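# Replace failed memory modules in the open bench servers

## Task

Fix every open server on the bench. In each server's middle memory bank, each slot must end up with a good module seated and both of its latches locked. A slot whose end lamp is lit had a bad module at the start, and the lamp keeps glowing even after the module is replaced. Take replacements from the trays, and do not leave any loose part inside a server.

## Robot and tools

ROBOT. Two arms, left_arm and right_arm, each with six joints and a two-finger gripper. The fingers can fold. A part held in the outer quarter of the pads, nearest the tips, is squeezed at full strength. A part held closer to the palm may be gripped loosely, dropped, or squeezed harder than asked. Pushing the fingertips straight into a surface folds them easily unless the gripper is fully shut, so contact may hardly show.

FRAMES. Scene frame: origin at table-top height midway between the arms, +z up, +x out over the table, left_arm on the +y side. Calibrated bases: left_arm at (+0.034, +0.487, 0) m, unrotated; right_arm at (-0.027, -0.519, 0) m, quat_wxyz (1, 0, 0, -0.006). Each arm's hand pose, velocities and wrist camera pose are reported in that arm's own base frame. Fixed cameras and the table use the scene frame. The gripper's fingers point along its +z, open and close along its y, and end_effector_position is the point between the closed pads. Reported poses can be a few cm off.

ROW LAYOUT. Every command row has 18 numbers, always for both arms: left_arm first, then right_arm. Each arm's 9 numbers are six absolute joint target angles in radians, then gripper position, force_limit and speed. Joint order per arm: shoulder, wrist pitch, wrist roll, forearm roll, elbow, waist. On waist, forearm roll and wrist roll the sign runs opposite to the arm's own convention, both in commands and in every readout. Ranges: elbow -2.792 to 2.792, all others -6.283 to 6.283 (real ends may differ by 0.010). Targets beyond a range by more than 0.010 and beyond the current angle are refused; a joint pushed to its real end is clipped there and may report "joint sent to its limit".

GRIPPER NUMBERS, each in [-1, 1]. position is an absolute opening: +1 fully open (140 mm), about -0.8 pads touch, -1 closes until blocked. force_limit sets squeeze after a slow close: about 14 N at -1, 40 N at 0, 58 N at +1. speed: about 30 mm/s at -1, 140 at 0, 250 at +1; faster closes grip much harder. Both start at +1. To leave a gripper unchanged, resend exactly its last three numbers (0 is a real command). To grip harder while holding, raise force_limit and nudge position between -1 and -0.98; to soften, open and reclose slowly.

TOOLS.
execute_actions: actions is a list of actions; each action is a table of up to 15 rows, one per 1/30 s step, the last row held for the rest of its 15 steps. An empty list just returns state. cameras selects images (omitted, null or ["all"] for all, [] for none; unknown names invalidate the call).
move: target is one row or a list of up to 15 rows (absolute joint angles plus gripper numbers); all joints move together along interpolated paths with no collision avoidance. speed: rad/s of the joint with farthest to go, 0.01 to 3.92, default 0.5, one value or one per target. blend: corner rounding radius in rad for lists. stop_force: 10 to 80 N, ends an arm's path when push against its motion exceeds that; use a much lower speed with it, keep finger numbers identical across a list, and leave it off when pulling away from contact. It may fail near stretched-out or straight-wrist poses. zero (default true) resets the force baseline first. blocking=false returns after about 0.5 s while motion continues (not allowed with stop_force); a new move replaces a running one. The result adds a "move:" line: done, off_target, moving, held or fault, and possibly limits=held.
wait: seconds 0 to 10; arms hold their last command.
stop: brakes a running move; fingers keep moving.
zoom_image: camera (cam_high, cam_low, cam_left_wrist, cam_right_wrist) and region [x0, y0, x1, y1] in pixels from top-left, at most 504x504, on that camera's latest image. All images are 896x504.
clear_fault: arm name; clears a torque or force fault already reported.
finished_scene: scene is the current scene's number; ends it irreversibly, and the goal must hold without the robot.

RESULTS. Joint positions, velocities, Joint targets and Joint torques are listed per arm in the joint order above. Velocities may read "within noise". object_status: 0 moving, 1 blocked while opening, 2 blocked while closing (a grip), 3 reached position or pads met; it updates 0.2 to 1.7 s after contact. position_measured is in counts: 3 fully open, about 75 = 100 mm, 139 = 60 mm, 200 = 20 mm, 230 pads together. External joint torques and Flange force (gripper axes, includes held weight, noisy) indicate contact; "no reading" means no estimate. "joint command not followed" means the inter-arm clearance check altered targets. Per-step joint positions appear only for execute_actions. Motion is rate-limited, and a target placing the gripper over 70 mm from its current spot is scaled back.

FAULTS AND CAUTIONS. Contact torque at a joint's load limit (waist and shoulder 312, elbow 147, the three wrist joints 41.4 N m) or 144 N outside force stops that arm until clear_fault. Arms are stiff: aiming even slightly past a firm contact can fault. If a gripped object pins the arm, open before moving. MOTOR HOT warns of overheating from holding loads or pressing; an over-temperature stop brakes the arm 30 to 60 s or more. Avoid drops, releasing moving parts, slamming, hard pushes, heavy leverage or twisting on the gripper, and any contact between the arms or a gripper closing on the other arm's fingers. Nothing may fall off or be left off the table. Loose objects may occasionally get nudged.

Each tool is called after "Request:" as name([rows], argument=value, ...), one row to a line, values as JSON.

## Session

Request:
execute_actions(actions=[])

Request:
zoom_image(camera="cam_high", region=[200, 130, 560, 400])

Scene clock: 0.00 s.
left_arm: end_effector_position=(+0.1500, +0.2780, +0.1328) position_measured=3 object_status=3 end_effector_quat_wxyz=(-0.249, -0.329, +0.878, -0.244) | right_arm: end_effector_position=(+0.1685, +0.2986, +0.3127) position_measured=3 object_status=3 end_effector_quat_wxyz=(-0.342, -0.350, +0.862, -0.132)
Joint names: [shoulder, wrist pitch, wrist roll, forearm roll, elbow, waist]
Joint positions: left_arm=[0.194 1.543 1.227 0.065 2.117 -1.035] | right_arm=[0.075 1.922 1.469 -0.089 1.891 -0.875]
Joint velocities: within noise
Joint torques (N m): no reading
External joint torques (N m): no reading
Flange force (N): no reading
Joint targets: left_arm=[0.194 1.543 1.227 0.065 2.117 -1.035] | right_arm=[0.075 1.922 1.469 -0.089 1.891 -0.875]
Tool commands: left_gripper/position=+1.0 left_gripper/force_limit=+1.0 left_gripper/speed=+1.0 right_gripper/position=+1.0 right_gripper/force_limit=+1.0 right_gripper/speed=+1.0

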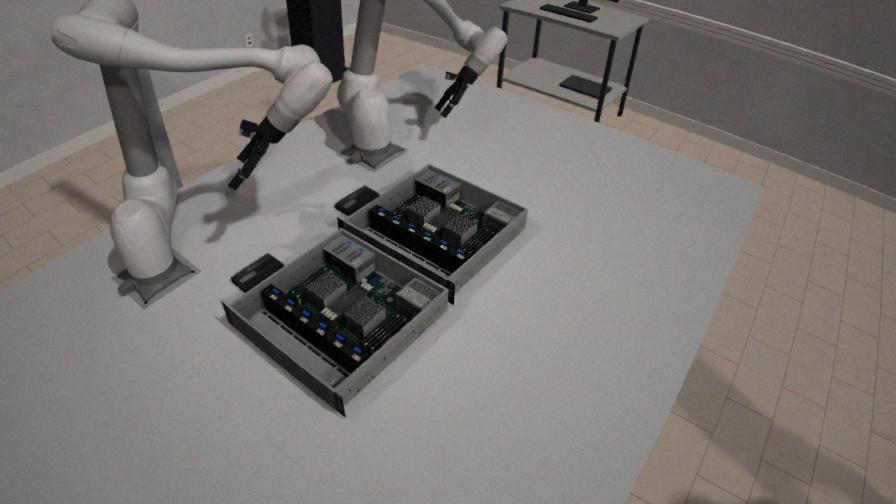

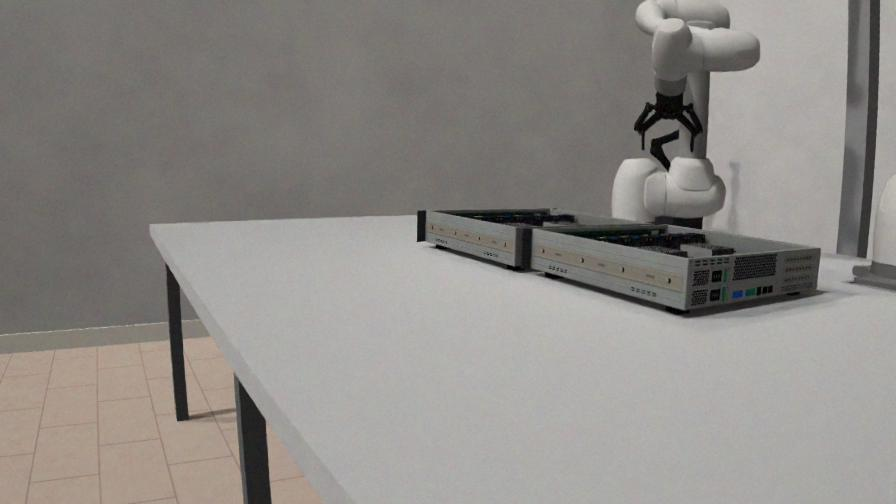

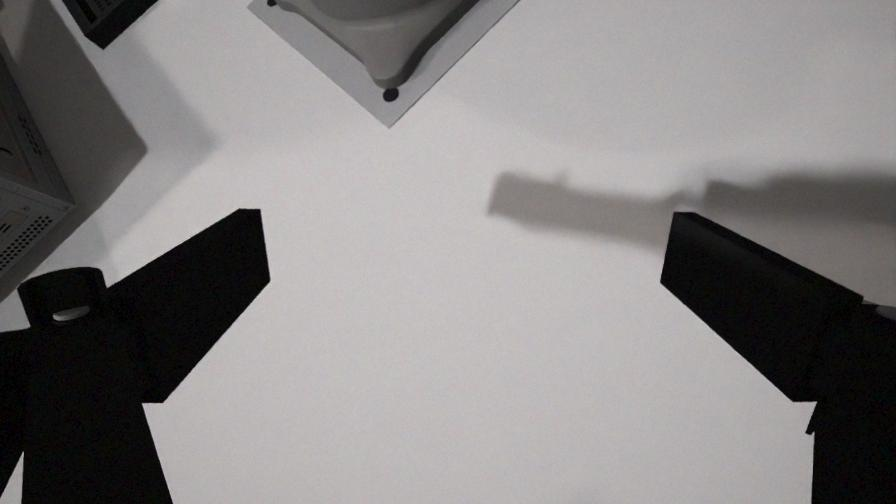

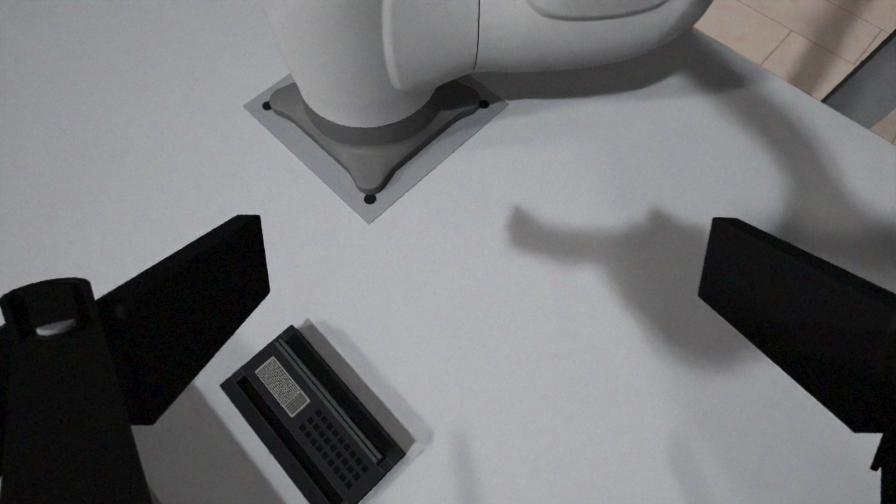

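Scaled by 1.400 from the camera's 896x504 image, which has a finer 1280x720 frame.

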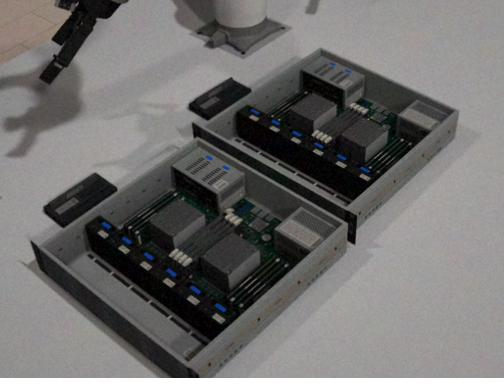

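Request:
move([
  [-0.2,1.45,0.2,0,1.9,-0.2,1,1,1,-0.2,1.5,-0.2,0,1.87,-0.6,1,1,1],
  [0.1476,1.3274,-1.047,0,1.6666,0.5238,1,1,1,0.2445,1.2557,-1.9254,0,1.6414,-0.3666,1,1,1],
], speed=[0.9,1.0], blend=[0.15,0])

Scene clock: 11.20 s.
left_arm: end_effector_position=(+0.5660, -0.2870, +0.2985) position_measured=3 object_status=3 end_effector_quat_wxyz=(+0.000, +1.000, +0.000, +0.000) | right_arm: end_effector_position=(+0.6239, +0.2765, +0.2483) position_measured=3 object_status=3 end_effector_quat_wxyz=(+0.000, +1.000, +0.006, +0.000)
Joint names: [shoulder, wrist pitch, wrist roll, forearm roll, elbow, waist]
Joint positions: left_arm=[0.148 1.327 -1.047 0 1.667 0.524] | right_arm=[0.244 1.256 -1.925 0 1.641 -0.367]
Joint velocities: within noise
Joint torques (N m): left_arm=[-58.32 -0.39 -0.5 -4.02 -43.93 1.25] | right_arm=[-68.67 0.25 0.16 -3.95 -40.2 -0.6]
External joint torques (N m): left_arm=[1.04 0.34 0.5 -0.27 2.38 -1.5] | right_arm=[2.65 -0.3 -0.16 -0.2 -0.51 0.62]
Flange force (N): left_arm=[-1.6 -2.6 3.1] | right_arm=[4.8 -1.3 1.2]
Joint targets: left_arm=[0.148 1.327 -1.047 0.000 1.667 0.524] | right_arm=[0.244 1.256 -1.925 0.000 1.641 -0.367]
move: done

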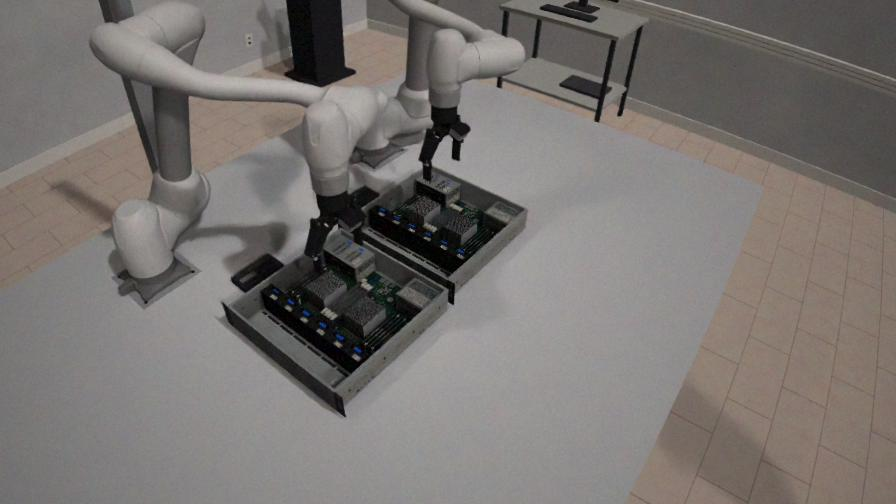

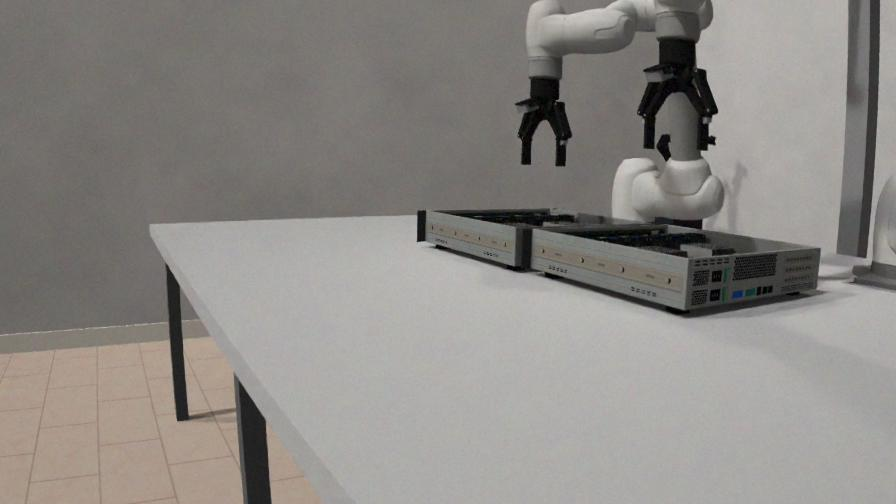

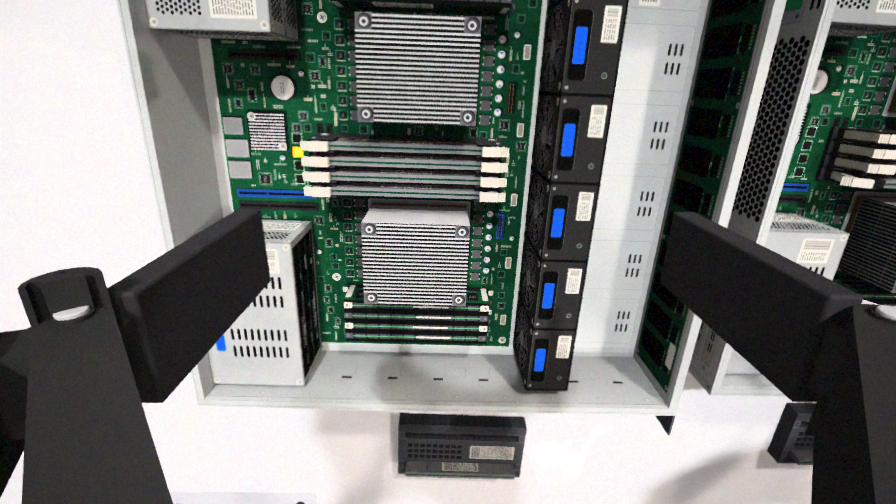

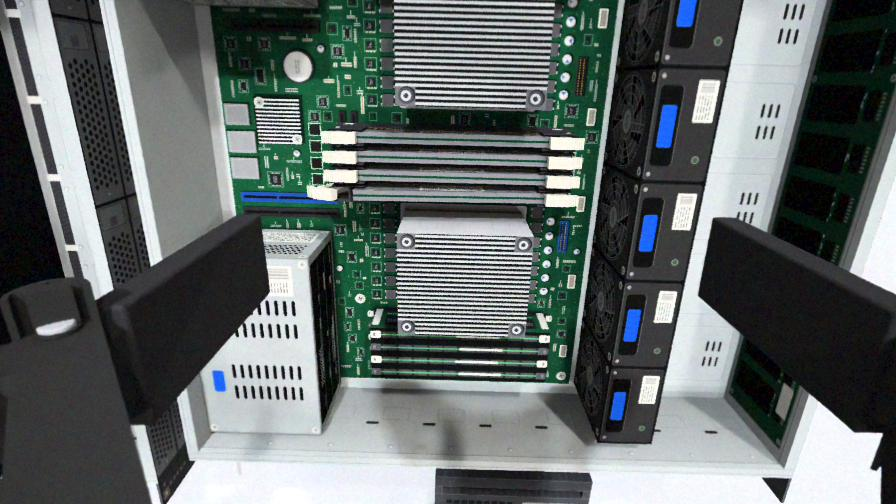

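Request:
zoom_image(camera="cam_left_wrist", region=[280, 120, 420, 210])

Request:
zoom_image(camera="cam_left_wrist", region=[430, 120, 530, 220])

Request:
zoom_image(camera="cam_right_wrist", region=[290, 110, 430, 220])

Request:
zoom_image(camera="cam_right_wrist", region=[500, 120, 600, 220])

Request:
zoom_image(camera="cam_left_wrist", region=[390, 405, 540, 485])

Scaled by 3.600 from the camera's 896x504 image, which has a finer 1280x720 frame.

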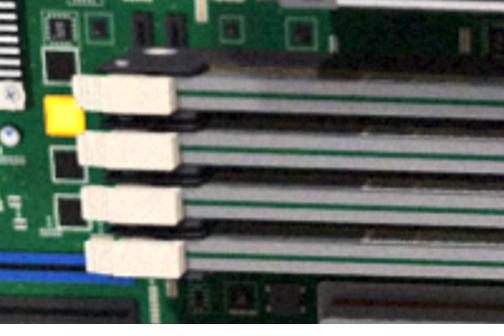

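Scaled by 5.040 from the camera's 896x504 image, which has a finer 1280x720 frame.

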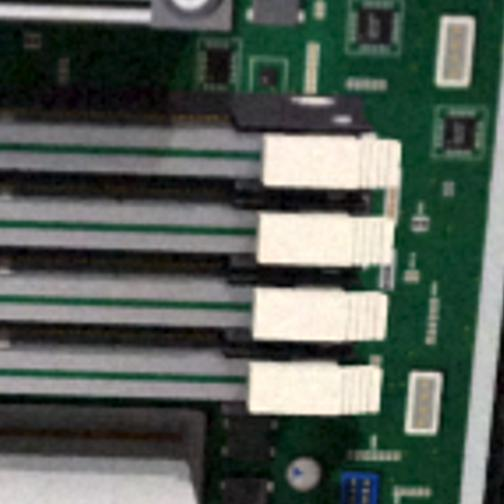

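Scaled by 3.600 from the camera's 896x504 image, which has a finer 1280x720 frame.

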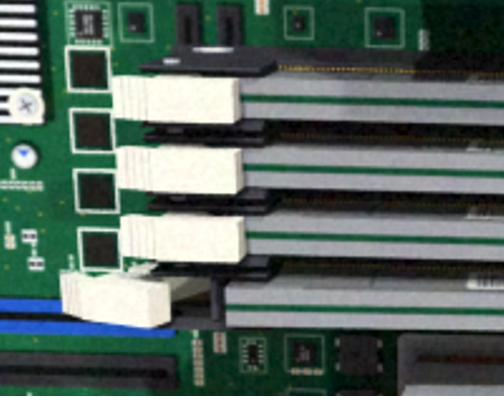

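Scaled by 5.040 from the camera's 896x504 image, which has a finer 1280x720 frame.

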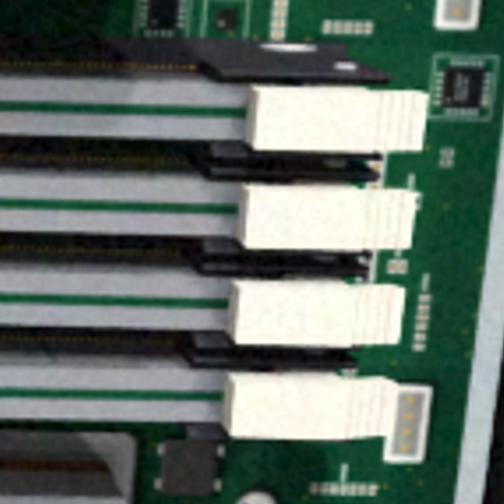

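Scaled by 3.360 from the camera's 896x504 image, which has a finer 1280x720 frame.

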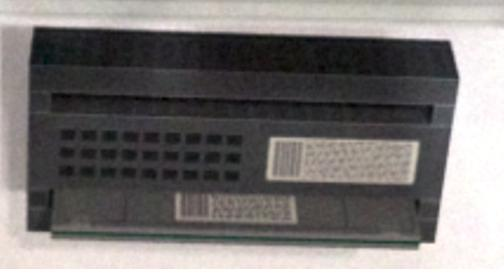

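Request:
move([
  [0.1699,1.0615,0.3020,0,1.9101,0.3220,-1,-1,0,0.2894,1.1746,-0.4349,0,1.6777,-0.4469,-1,-1,0],
  [0.2011,0.9957,0.3020,0,1.9448,0.3220,-1,-1,0,0.3396,1.0542,-0.4349,0,1.7478,-0.4469,-1,-1,0],
], speed=[0.8,0.3], cameras=["cam_left_wrist","cam_right_wrist"])

Request:
zoom_image(camera="cam_left_wrist", region=[380, 120, 540, 260])

Request:
zoom_image(camera="cam_right_wrist", region=[400, 0, 580, 240])

Scene clock: 57.77 s.
left_arm: end_effector_position=(+0.5734, -0.1549, +0.1234) position_measured=233 object_status=3 end_effector_quat_wxyz=(+0.000, +0.714, +0.700, +0.000) | right_arm: end_effector_position=(+0.6097, +0.3304, +0.1285) position_measured=233 object_status=3 end_effector_quat_wxyz=(+0.000, +0.703, +0.711, +0.000)
Joint names: [shoulder, wrist pitch, wrist roll, forearm roll, elbow, waist]
Joint positions: left_arm=[0.201 0.996 0.302 0 1.945 0.322] | right_arm=[0.34 1.054 -0.435 0 1.748 -0.447]
Joint velocities: within noise
Joint torques (N m): left_arm=[-58.95 -0.33 -0.54 -3.51 -38.18 1.49] | right_arm=[-77.05 0.3 0.09 -3.71 -36.31 -0.71]
External joint torques (N m): left_arm=[2 0.33 0.54 -0.22 2.29 -1.54] | right_arm=[4.88 -0.35 -0.09 -0.15 -1.03 0.81]
Flange force (N): left_arm=[1.9 -0.6 3.4] | right_arm=[3.2 8.3 3.6]
Joint targets: left_arm=[0.201 0.996 0.302 0.000 1.945 0.322] | right_arm=[0.340 1.054 -0.435 0.000 1.748 -0.447]
move: done
Images, in order (width x height): cam_left_wrist 896x504, cam_right_wrist 896x504.

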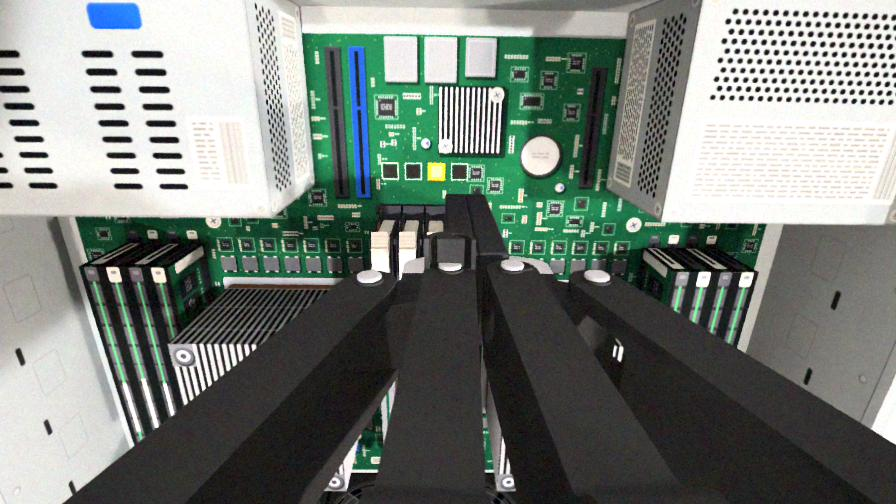

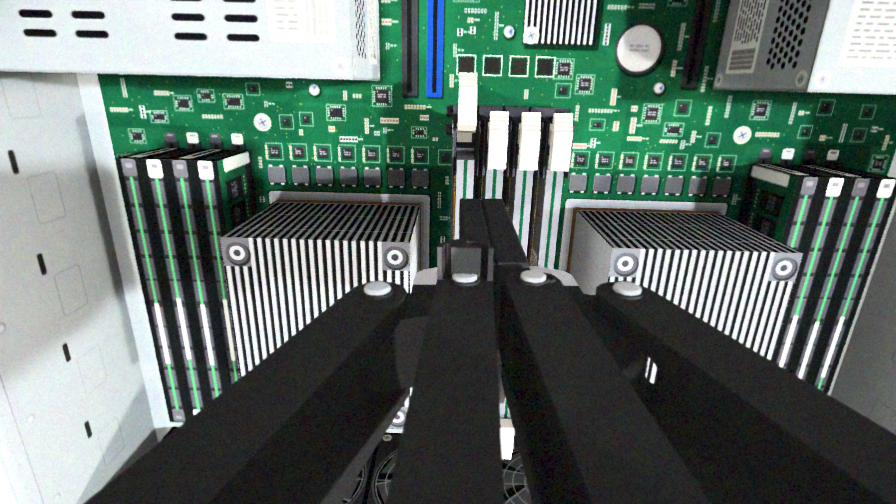

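Scaled by 3.150 from the camera's 896x504 image, which has a finer 1280x720 frame.

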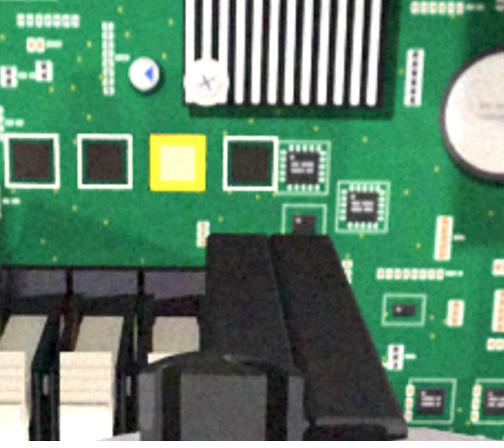

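Scaled by 2.100 from the camera's 896x504 image, which has a finer 1280x720 frame.

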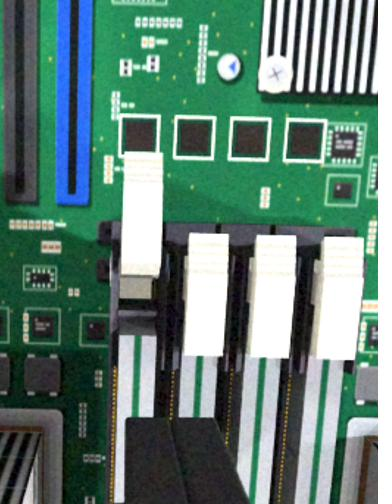

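Request:
execute_actions(actions=[])

Scene clock: 80.07 s.
left_arm: end_effector_position=(+0.5734, -0.1549, +0.1234) position_measured=233 object_status=3 end_effector_quat_wxyz=(+0.000, +0.714, +0.700, +0.000) | right_arm: end_effector_position=(+0.6097, +0.3304, +0.1285) position_measured=233 object_status=3 end_effector_quat_wxyz=(+0.000, +0.703, +0.711, +0.000)
Joint names: [shoulder, wrist pitch, wrist roll, forearm roll, elbow, waist]
Joint positions: left_arm=[0.201 0.996 0.302 0 1.945 0.322] | right_arm=[0.34 1.054 -0.435 0 1.748 -0.447]
Joint velocities: within noise
Joint torques (N m): left_arm=[-58.75 -0.36 -0.57 -3.48 -38.15 0.89] | right_arm=[-76.39 0.23 0.13 -3.66 -36.64 -0.79]
External joint torques (N m): left_arm=[2.04 0.37 0.57 -0.24 2.4 -0.99] | right_arm=[4.2 -0.27 -0.13 -0.19 -0.64 0.85]
Flange force (N): left_arm=[1.0 -1.0 3.5] | right_arm=[2.4 6.8 3.3]
Joint targets: left_arm=[0.201 0.996 0.302 0.000 1.945 0.322] | right_arm=[0.340 1.054 -0.435 0.000 1.748 -0.447]
Tool commands: left_gripper/position=-1.0 left_gripper/force_limit=-1.0 left_gripper/speed=+0.0 right_gripper/position=-1.0 right_gripper/force_limit=-1.0 right_gripper/speed=+0.0

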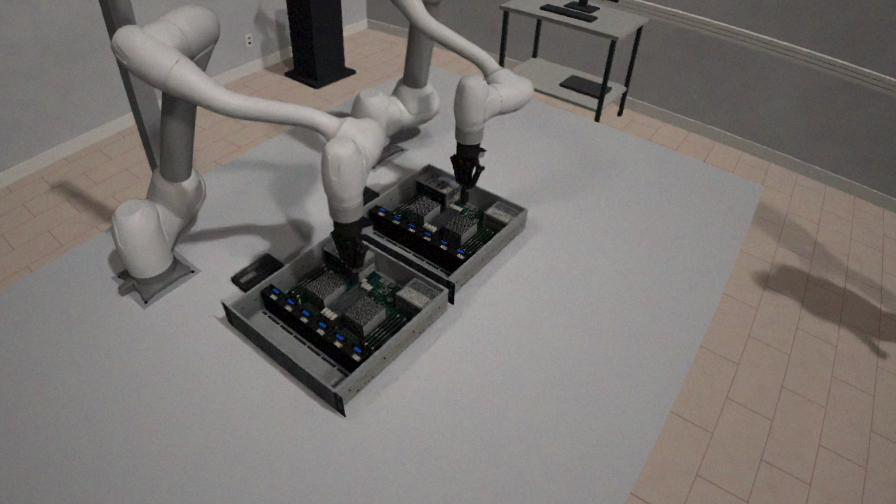

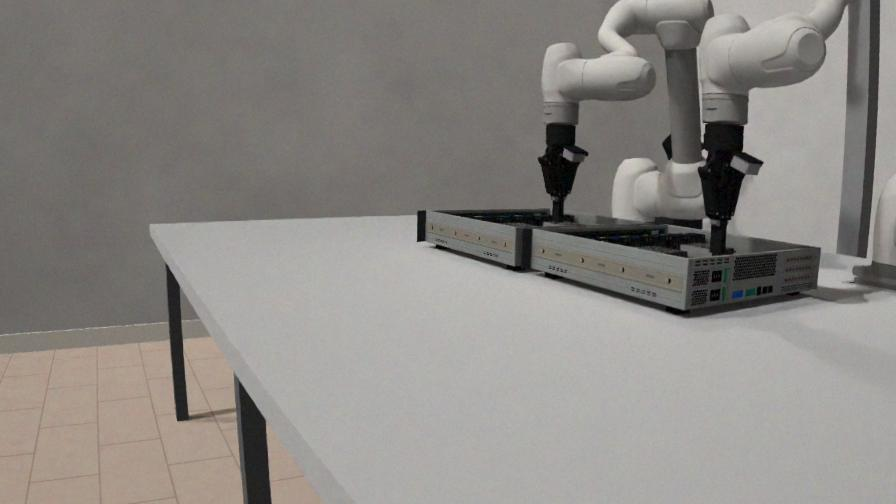

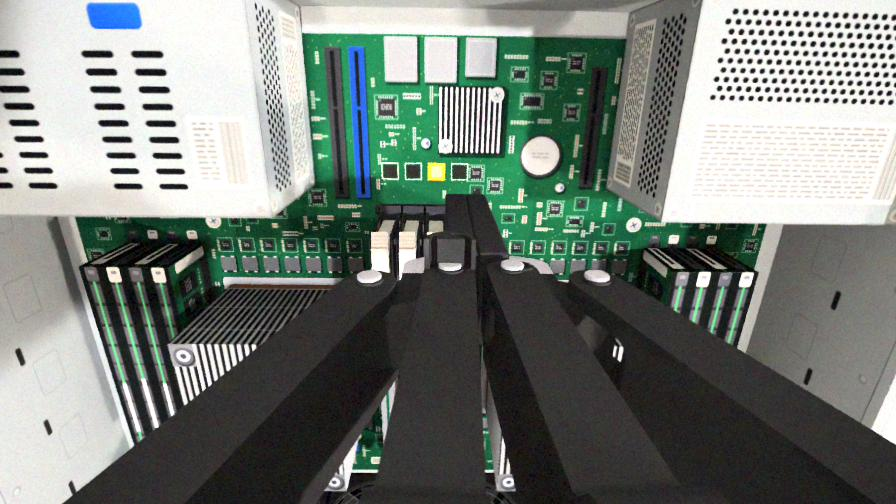

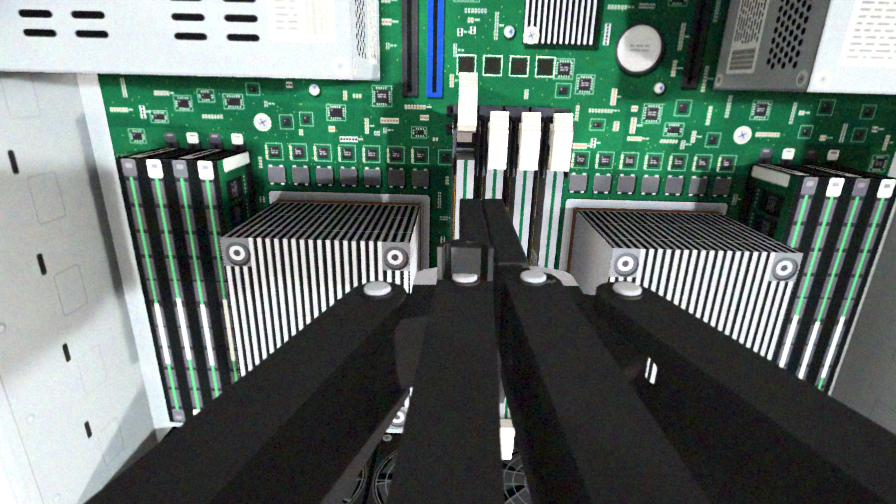

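Request:
move(target=[0.1808,0.9907,0.3098,0,1.9701,0.3298,-1,-1,0,0.3349,1.0416,-0.4392,0,1.7651,-0.4512,-1,-1,0], speed=0.3, cameras=["cam_left_wrist","cam_right_wrist"])

Request:
zoom_image(camera="cam_left_wrist", region=[350, 140, 600, 300])

Request:
zoom_image(camera="cam_right_wrist", region=[380, 40, 630, 300])

Scene clock: 99.57 s.
left_arm: end_effector_position=(+0.5590, -0.1549, +0.1235) position_measured=233 object_status=3 end_effector_quat_wxyz=(+0.000, +0.714, +0.700, +0.000) | right_arm: end_effector_position=(+0.6026, +0.3303, +0.1233) position_measured=233 object_status=3 end_effector_quat_wxyz=(+0.000, +0.703, +0.711, +0.000)
Joint names: [shoulder, wrist pitch, wrist roll, forearm roll, elbow, waist]
Joint positions: left_arm=[0.181 0.991 0.31 0 1.97 0.33] | right_arm=[0.335 1.042 -0.439 0 1.765 -0.451]
Joint velocities: within noise
Joint torques (N m): left_arm=[-56.12 -0.25 -0.52 -3.46 -37.87 1.14] | right_arm=[-75.67 0.33 0.14 -3.63 -36.01 -0.71]
External joint torques (N m): left_arm=[1.57 0.25 0.52 -0.25 2.18 -1.36] | right_arm=[4.25 -0.37 -0.14 -0.21 -0.97 0.66]
Flange force (N): left_arm=[1.8 -1.1 3.1] | right_arm=[3.0 7.2 3.3]
Joint targets: left_arm=[0.181 0.991 0.310 0.000 1.970 0.330] | right_arm=[0.335 1.042 -0.439 0.000 1.765 -0.451]
move: done
Images, in order (width x height): cam_left_wrist 896x504, cam_right_wrist 896x504.

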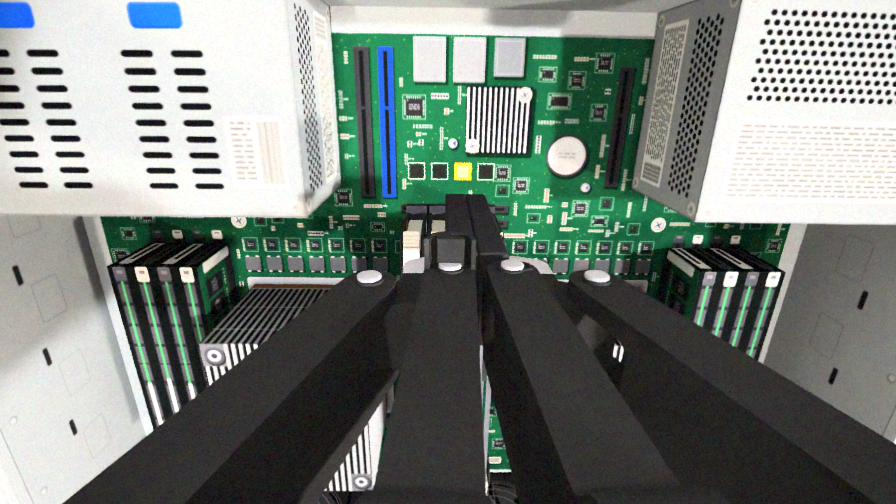

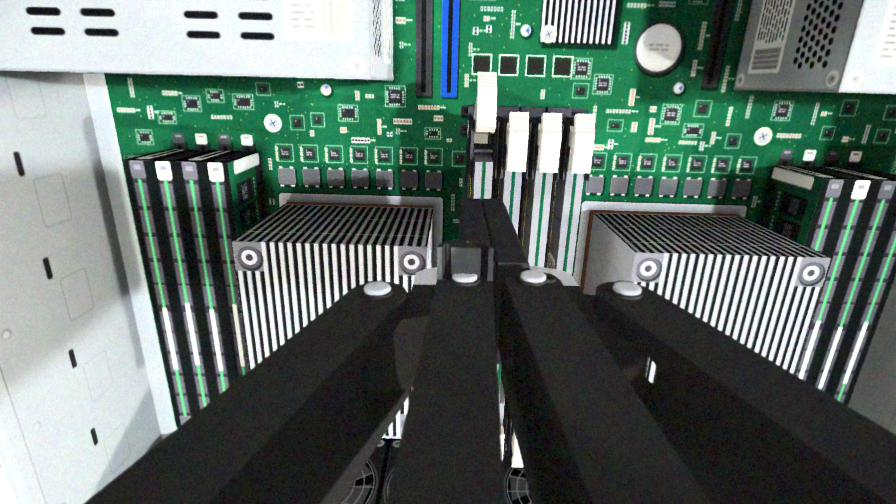

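Scaled by 2.016 from the camera's 896x504 image, which has a finer 1280x720 frame.

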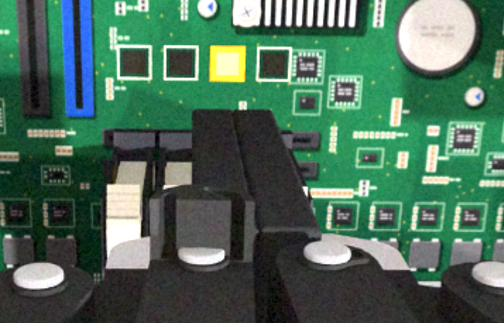

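Scaled by 1.938 from the camera's 896x504 image, which has a finer 1280x720 frame.

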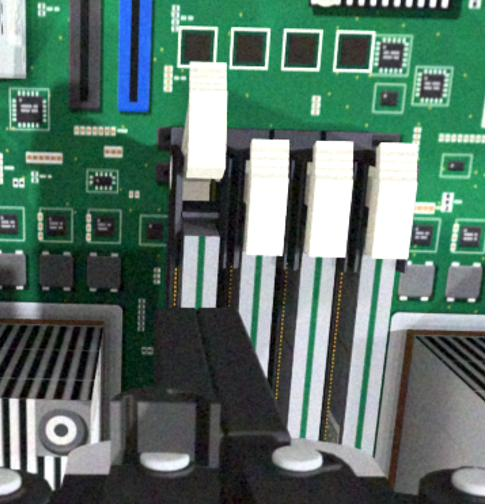

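Request:
move(target=[0.2057,0.9429,0.3098,0,1.9930,0.3298,-1,-1,0,0.3616,0.9886,-0.4392,0,1.7915,-0.4512,-1,-1,0], speed=0.018, stop_force=28)

Request:
zoom_image(camera="cam_left_wrist", region=[350, 140, 600, 300])

Request:
zoom_image(camera="cam_right_wrist", region=[380, 40, 630, 300])

Scene clock: 110.10 s.
left_arm: end_effector_position=(+0.5592, -0.1549, +0.1048) position_measured=233 object_status=3 end_effector_quat_wxyz=(+0.000, +0.714, +0.700, +0.000) | right_arm: end_effector_position=(+0.6026, +0.3304, +0.0975) position_measured=233 object_status=3 end_effector_quat_wxyz=(+0.000, +0.703, +0.711, +0.000)
Joint names: [shoulder, wrist pitch, wrist roll, forearm roll, elbow, waist]
Joint positions: left_arm=[0.199 0.955 0.31 0 1.987 0.33] | right_arm=[0.357 0.997 -0.439 0 1.787 -0.451]
Joint velocities: within noise
Joint torques (N m): left_arm=[-33.84 -3.39 -0.42 -2.76 -24.3 2.85] | right_arm=[-50.66 0.69 0.16 -1.34 -17.24 4.34]
External joint torques (N m): left_arm=[-21.65 3.4 0.42 -0.85 -10.38 -3.08] | right_arm=[-21.89 -0.73 -0.16 -2.4 -18.82 -4.19]
Flange force (N): left_arm=[7.1 -9.2 -37.9] | right_arm=[9.2 3.8 -33.8]
Joint targets: left_arm=[0.199 0.955 0.310 0.000 1.987 0.330] | right_arm=[0.357 0.997 -0.439 0.000 1.787 -0.451]
move: contact (left_arm, right_arm); left_arm: the wrist pitch is farthest, 0.012 rad from its target

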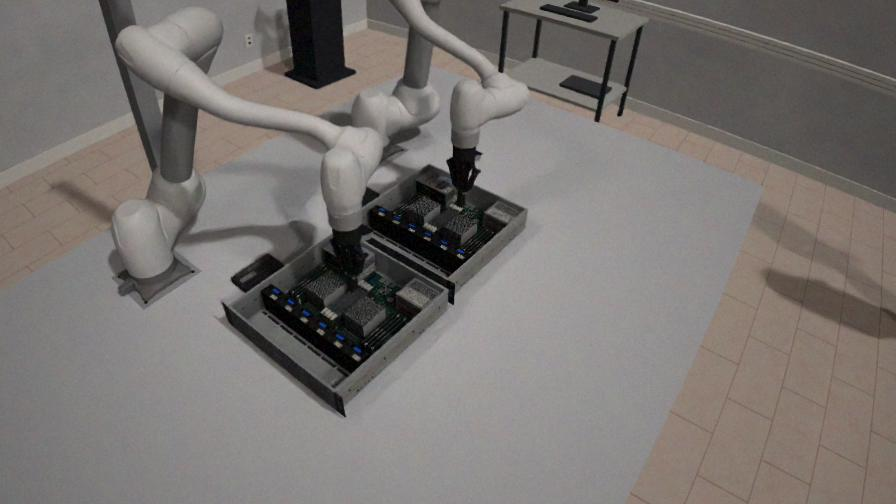

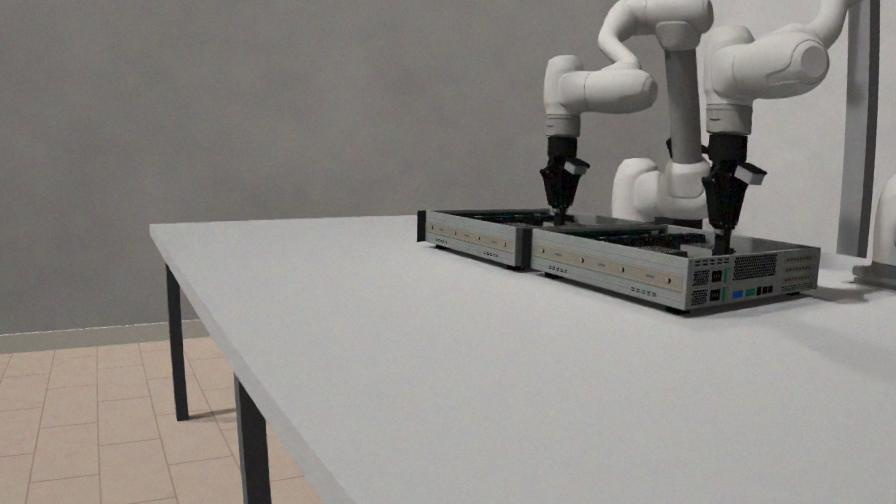

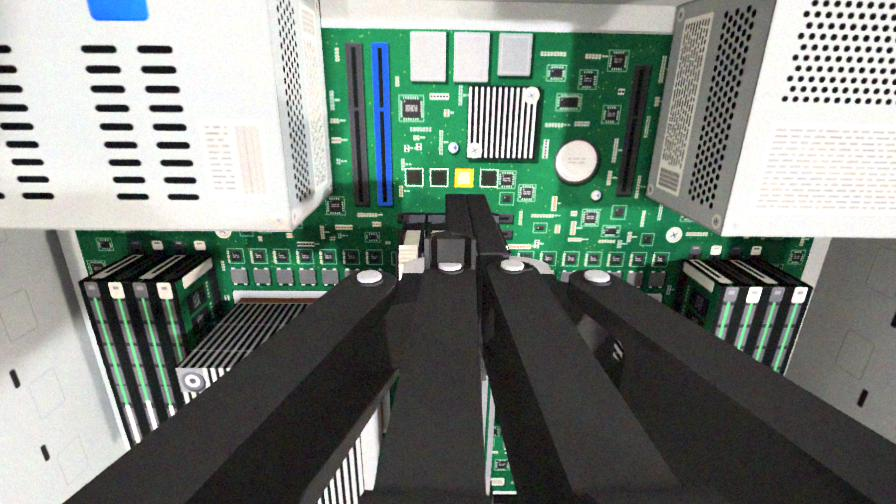

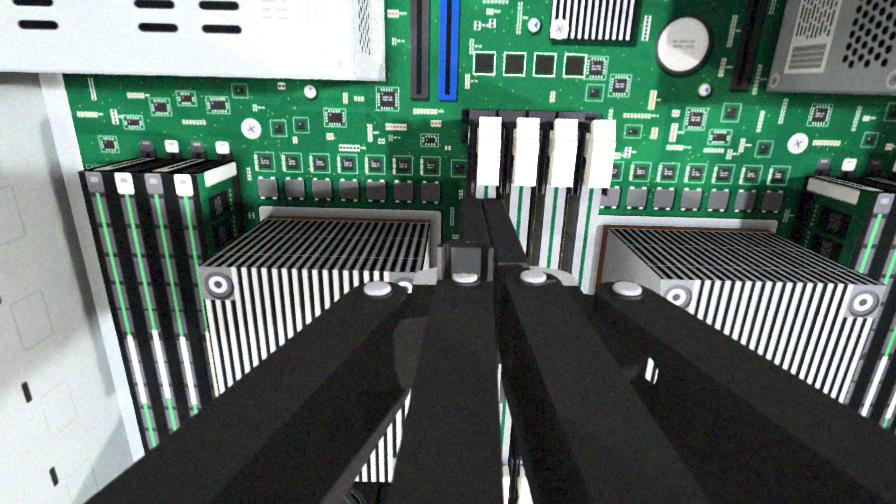

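Scaled by 2.016 from the camera's 896x504 image, which has a finer 1280x720 frame.

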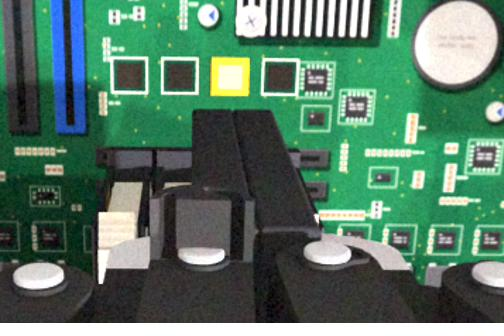

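Scaled by 1.938 from the camera's 896x504 image, which has a finer 1280x720 frame.

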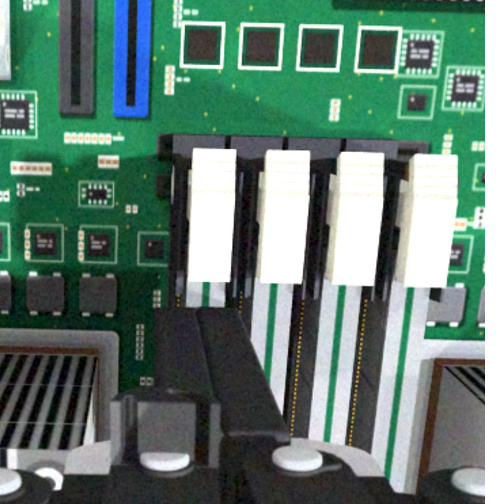

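Request:
move(target=[0.199,0.955,0.3098,0,1.987,0.3298,-1,-1,0,0.3349,1.0416,-0.4392,0,1.7651,-0.4512,-1,-1,0], speed=0.1, cameras=[])

Request:
move(target=[0.2107,0.9329,0.3098,0,1.998,0.3298,-1,-1,0,0.3349,1.0416,-0.4392,0,1.7651,-0.4512,-1,-1,0], speed=0.015, stop_force=40, cameras=["cam_left_wrist"])

Request:
zoom_image(camera="cam_left_wrist", region=[350, 140, 600, 300])

Scene clock: 116.27 s.
left_arm: end_effector_position=(+0.5592, -0.1549, +0.1051) position_measured=233 object_status=3 end_effector_quat_wxyz=(+0.000, +0.714, +0.700, +0.000) | right_arm: end_effector_position=(+0.6026, +0.3303, +0.1233) position_measured=233 object_status=3 end_effector_quat_wxyz=(+0.000, +0.703, +0.711, +0.000)
Joint names: [shoulder, wrist pitch, wrist roll, forearm roll, elbow, waist]
Joint positions: left_arm=[0.199 0.955 0.31 0 1.987 0.33] | right_arm=[0.335 1.042 -0.439 0 1.765 -0.451]
Joint velocities: within noise
Joint torques (N m): left_arm=[-42.6 -2.48 -0.48 -3.1 -29.78 2.04] | right_arm=[-75.34 0.38 0.15 -3.61 -36.2 -0.71]
External joint torques (N m): left_arm=[-12.82 2.48 0.48 -0.52 -5.07 -2.11] | right_arm=[4.13 -0.42 -0.15 -0.22 -0.8 0.92]
Flange force (N): left_arm=[4.7 -7.1 -22.4] | right_arm=[2.4 6.9 3.4]
Joint targets: left_arm=[0.199 0.955 0.310 0.000 1.987 0.330] | right_arm=[0.335 1.042 -0.439 0.000 1.765 -0.451]
move: done
No camera images: "cameras" was empty.

Scene clock: 117.03 s.
left_arm: end_effector_position=(+0.5594, -0.1550, +0.1042) position_measured=233 object_status=3 end_effector_quat_wxyz=(+0.001, +0.714, +0.700, +0.000) | right_arm: end_effector_position=(+0.6026, +0.3303, +0.1233) position_measured=233 object_status=3 end_effector_quat_wxyz=(+0.000, +0.703, +0.711, +0.000)
Joint names: [shoulder, wrist pitch, wrist roll, forearm roll, elbow, waist]
Joint positions: left_arm=[0.2 0.953 0.31 0 1.988 0.33] | right_arm=[0.335 1.042 -0.439 0 1.765 -0.451]
Joint velocities: within noise
Joint torques (N m): left_arm=[-9.46 -8.53 -0.33 -2.22 -14.92 4.75] | right_arm=[-75.4 0.3 0.17 -3.63 -36.39 -0.51]
External joint torques (N m): left_arm=[-45.85 8.53 0.33 -1.39 -19.86 -4.74] | right_arm=[3.78 -0.34 -0.17 -0.22 -0.68 0.58]
Flange force (N): left_arm=[13.8 -23.2 -81.0] | right_arm=[2.5 6.0 3.1]
Joint targets: left_arm=[0.200 0.953 0.310 0.000 1.988 0.330] | right_arm=[0.335 1.042 -0.439 0.000 1.765 -0.451]
move: contact (left_arm); left_arm: the wrist pitch is farthest, 0.020 rad from its target
Images, in order (width x height): cam_left_wrist 896x504.

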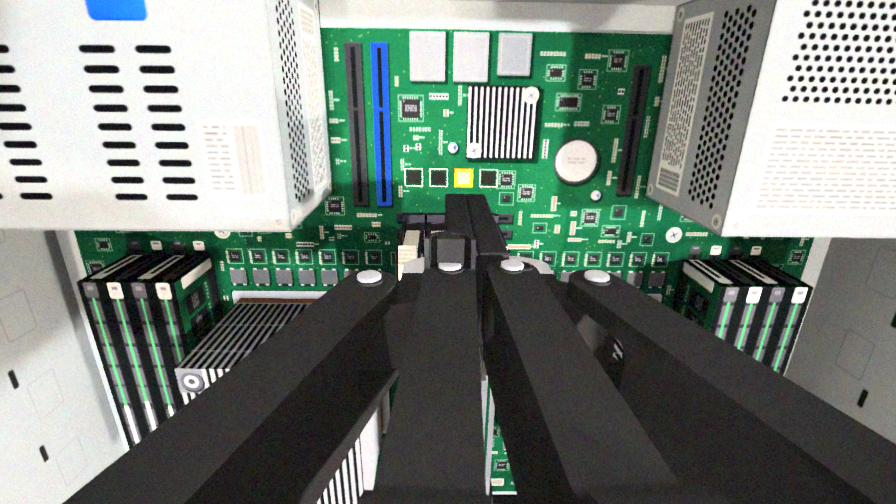

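Scaled by 2.016 from the camera's 896x504 image, which has a finer 1280x720 frame.

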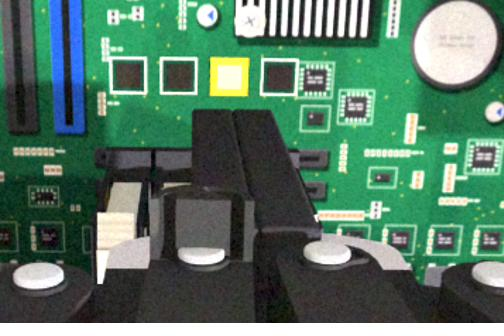

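Request:
move([
  [0.1811,0.9907,0.3098,0,1.9698,0.3298,-1,-1,0,0.2894,1.1746,-0.4349,0,1.6777,-0.4469,-1,-1,0],
  [0.1811,0.9907,0.2992,0,1.9698,0.3192,-1,-1,0,0.2894,1.1746,-0.4349,0,1.6777,-0.4469,-1,-1,0],
], speed=0.15, cameras=["cam_left_wrist","cam_right_wrist"])

Request:
zoom_image(camera="cam_left_wrist", region=[350, 140, 600, 300])

Request:
zoom_image(camera="cam_right_wrist", region=[380, 40, 630, 300])

Scene clock: 132.33 s.
left_arm: end_effector_position=(+0.5608, -0.1491, +0.1234) position_measured=233 object_status=3 end_effector_quat_wxyz=(+0.000, +0.714, +0.700, +0.000) | right_arm: end_effector_position=(+0.6096, +0.3304, +0.1984) position_measured=233 object_status=3 end_effector_quat_wxyz=(+0.000, +0.703, +0.711, +0.000)
Joint names: [shoulder, wrist pitch, wrist roll, forearm roll, elbow, waist]
Joint positions: left_arm=[0.181 0.991 0.299 0 1.97 0.319] | right_arm=[0.289 1.175 -0.435 0 1.678 -0.447]
Joint velocities: within noise
Joint torques (N m): left_arm=[-56.16 -0.34 -0.49 -3.49 -37.97 0.5] | right_arm=[-73.04 0.34 0.16 -3.9 -38.7 -0.93]
External joint torques (N m): left_arm=[1.75 0.35 0.49 -0.22 2.29 -0.38] | right_arm=[3.78 -0.38 -0.16 -0.19 -0.77 1.06]
Flange force (N): left_arm=[0.2 -1.5 3.2] | right_arm=[2.1 6.8 2.2]
Joint targets: left_arm=[0.181 0.991 0.299 0.000 1.970 0.319] | right_arm=[0.289 1.175 -0.435 0.000 1.678 -0.447]
move: done
Images, in order (width x height): cam_left_wrist 896x504, cam_right_wrist 896x504.

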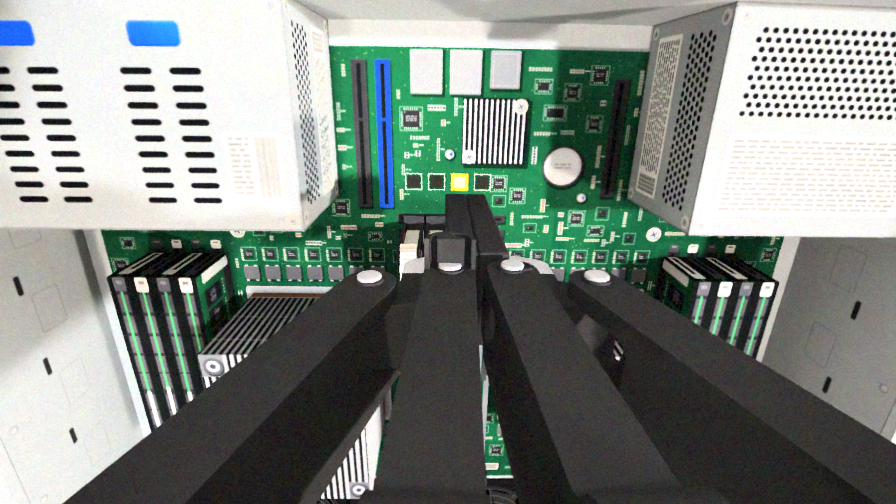

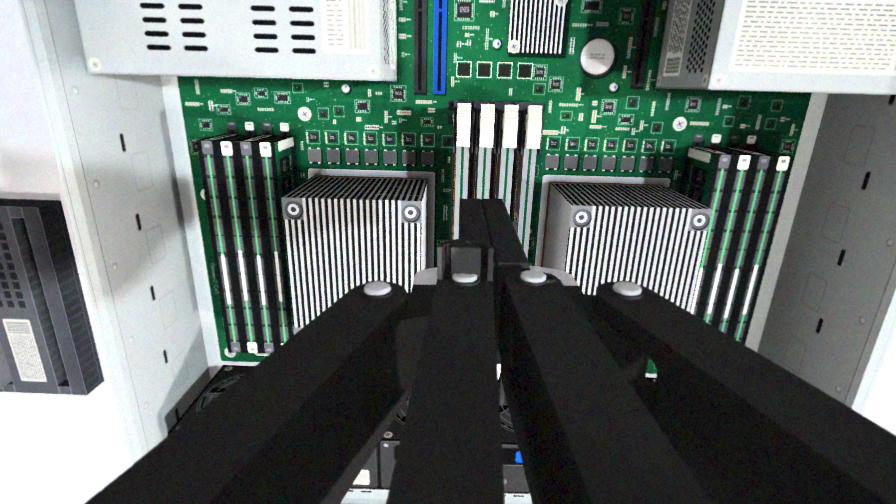

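Scaled by 2.016 from the camera's 896x504 image, which has a finer 1280x720 frame.

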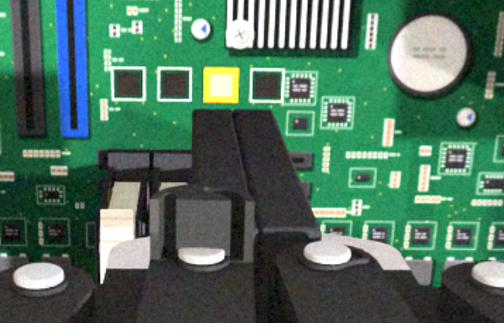

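Scaled by 1.938 from the camera's 896x504 image, which has a finer 1280x720 frame.

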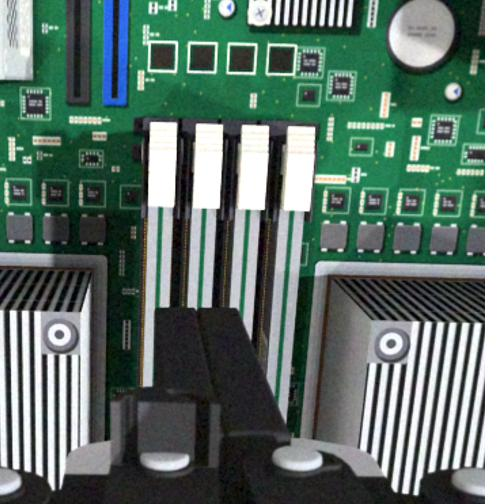

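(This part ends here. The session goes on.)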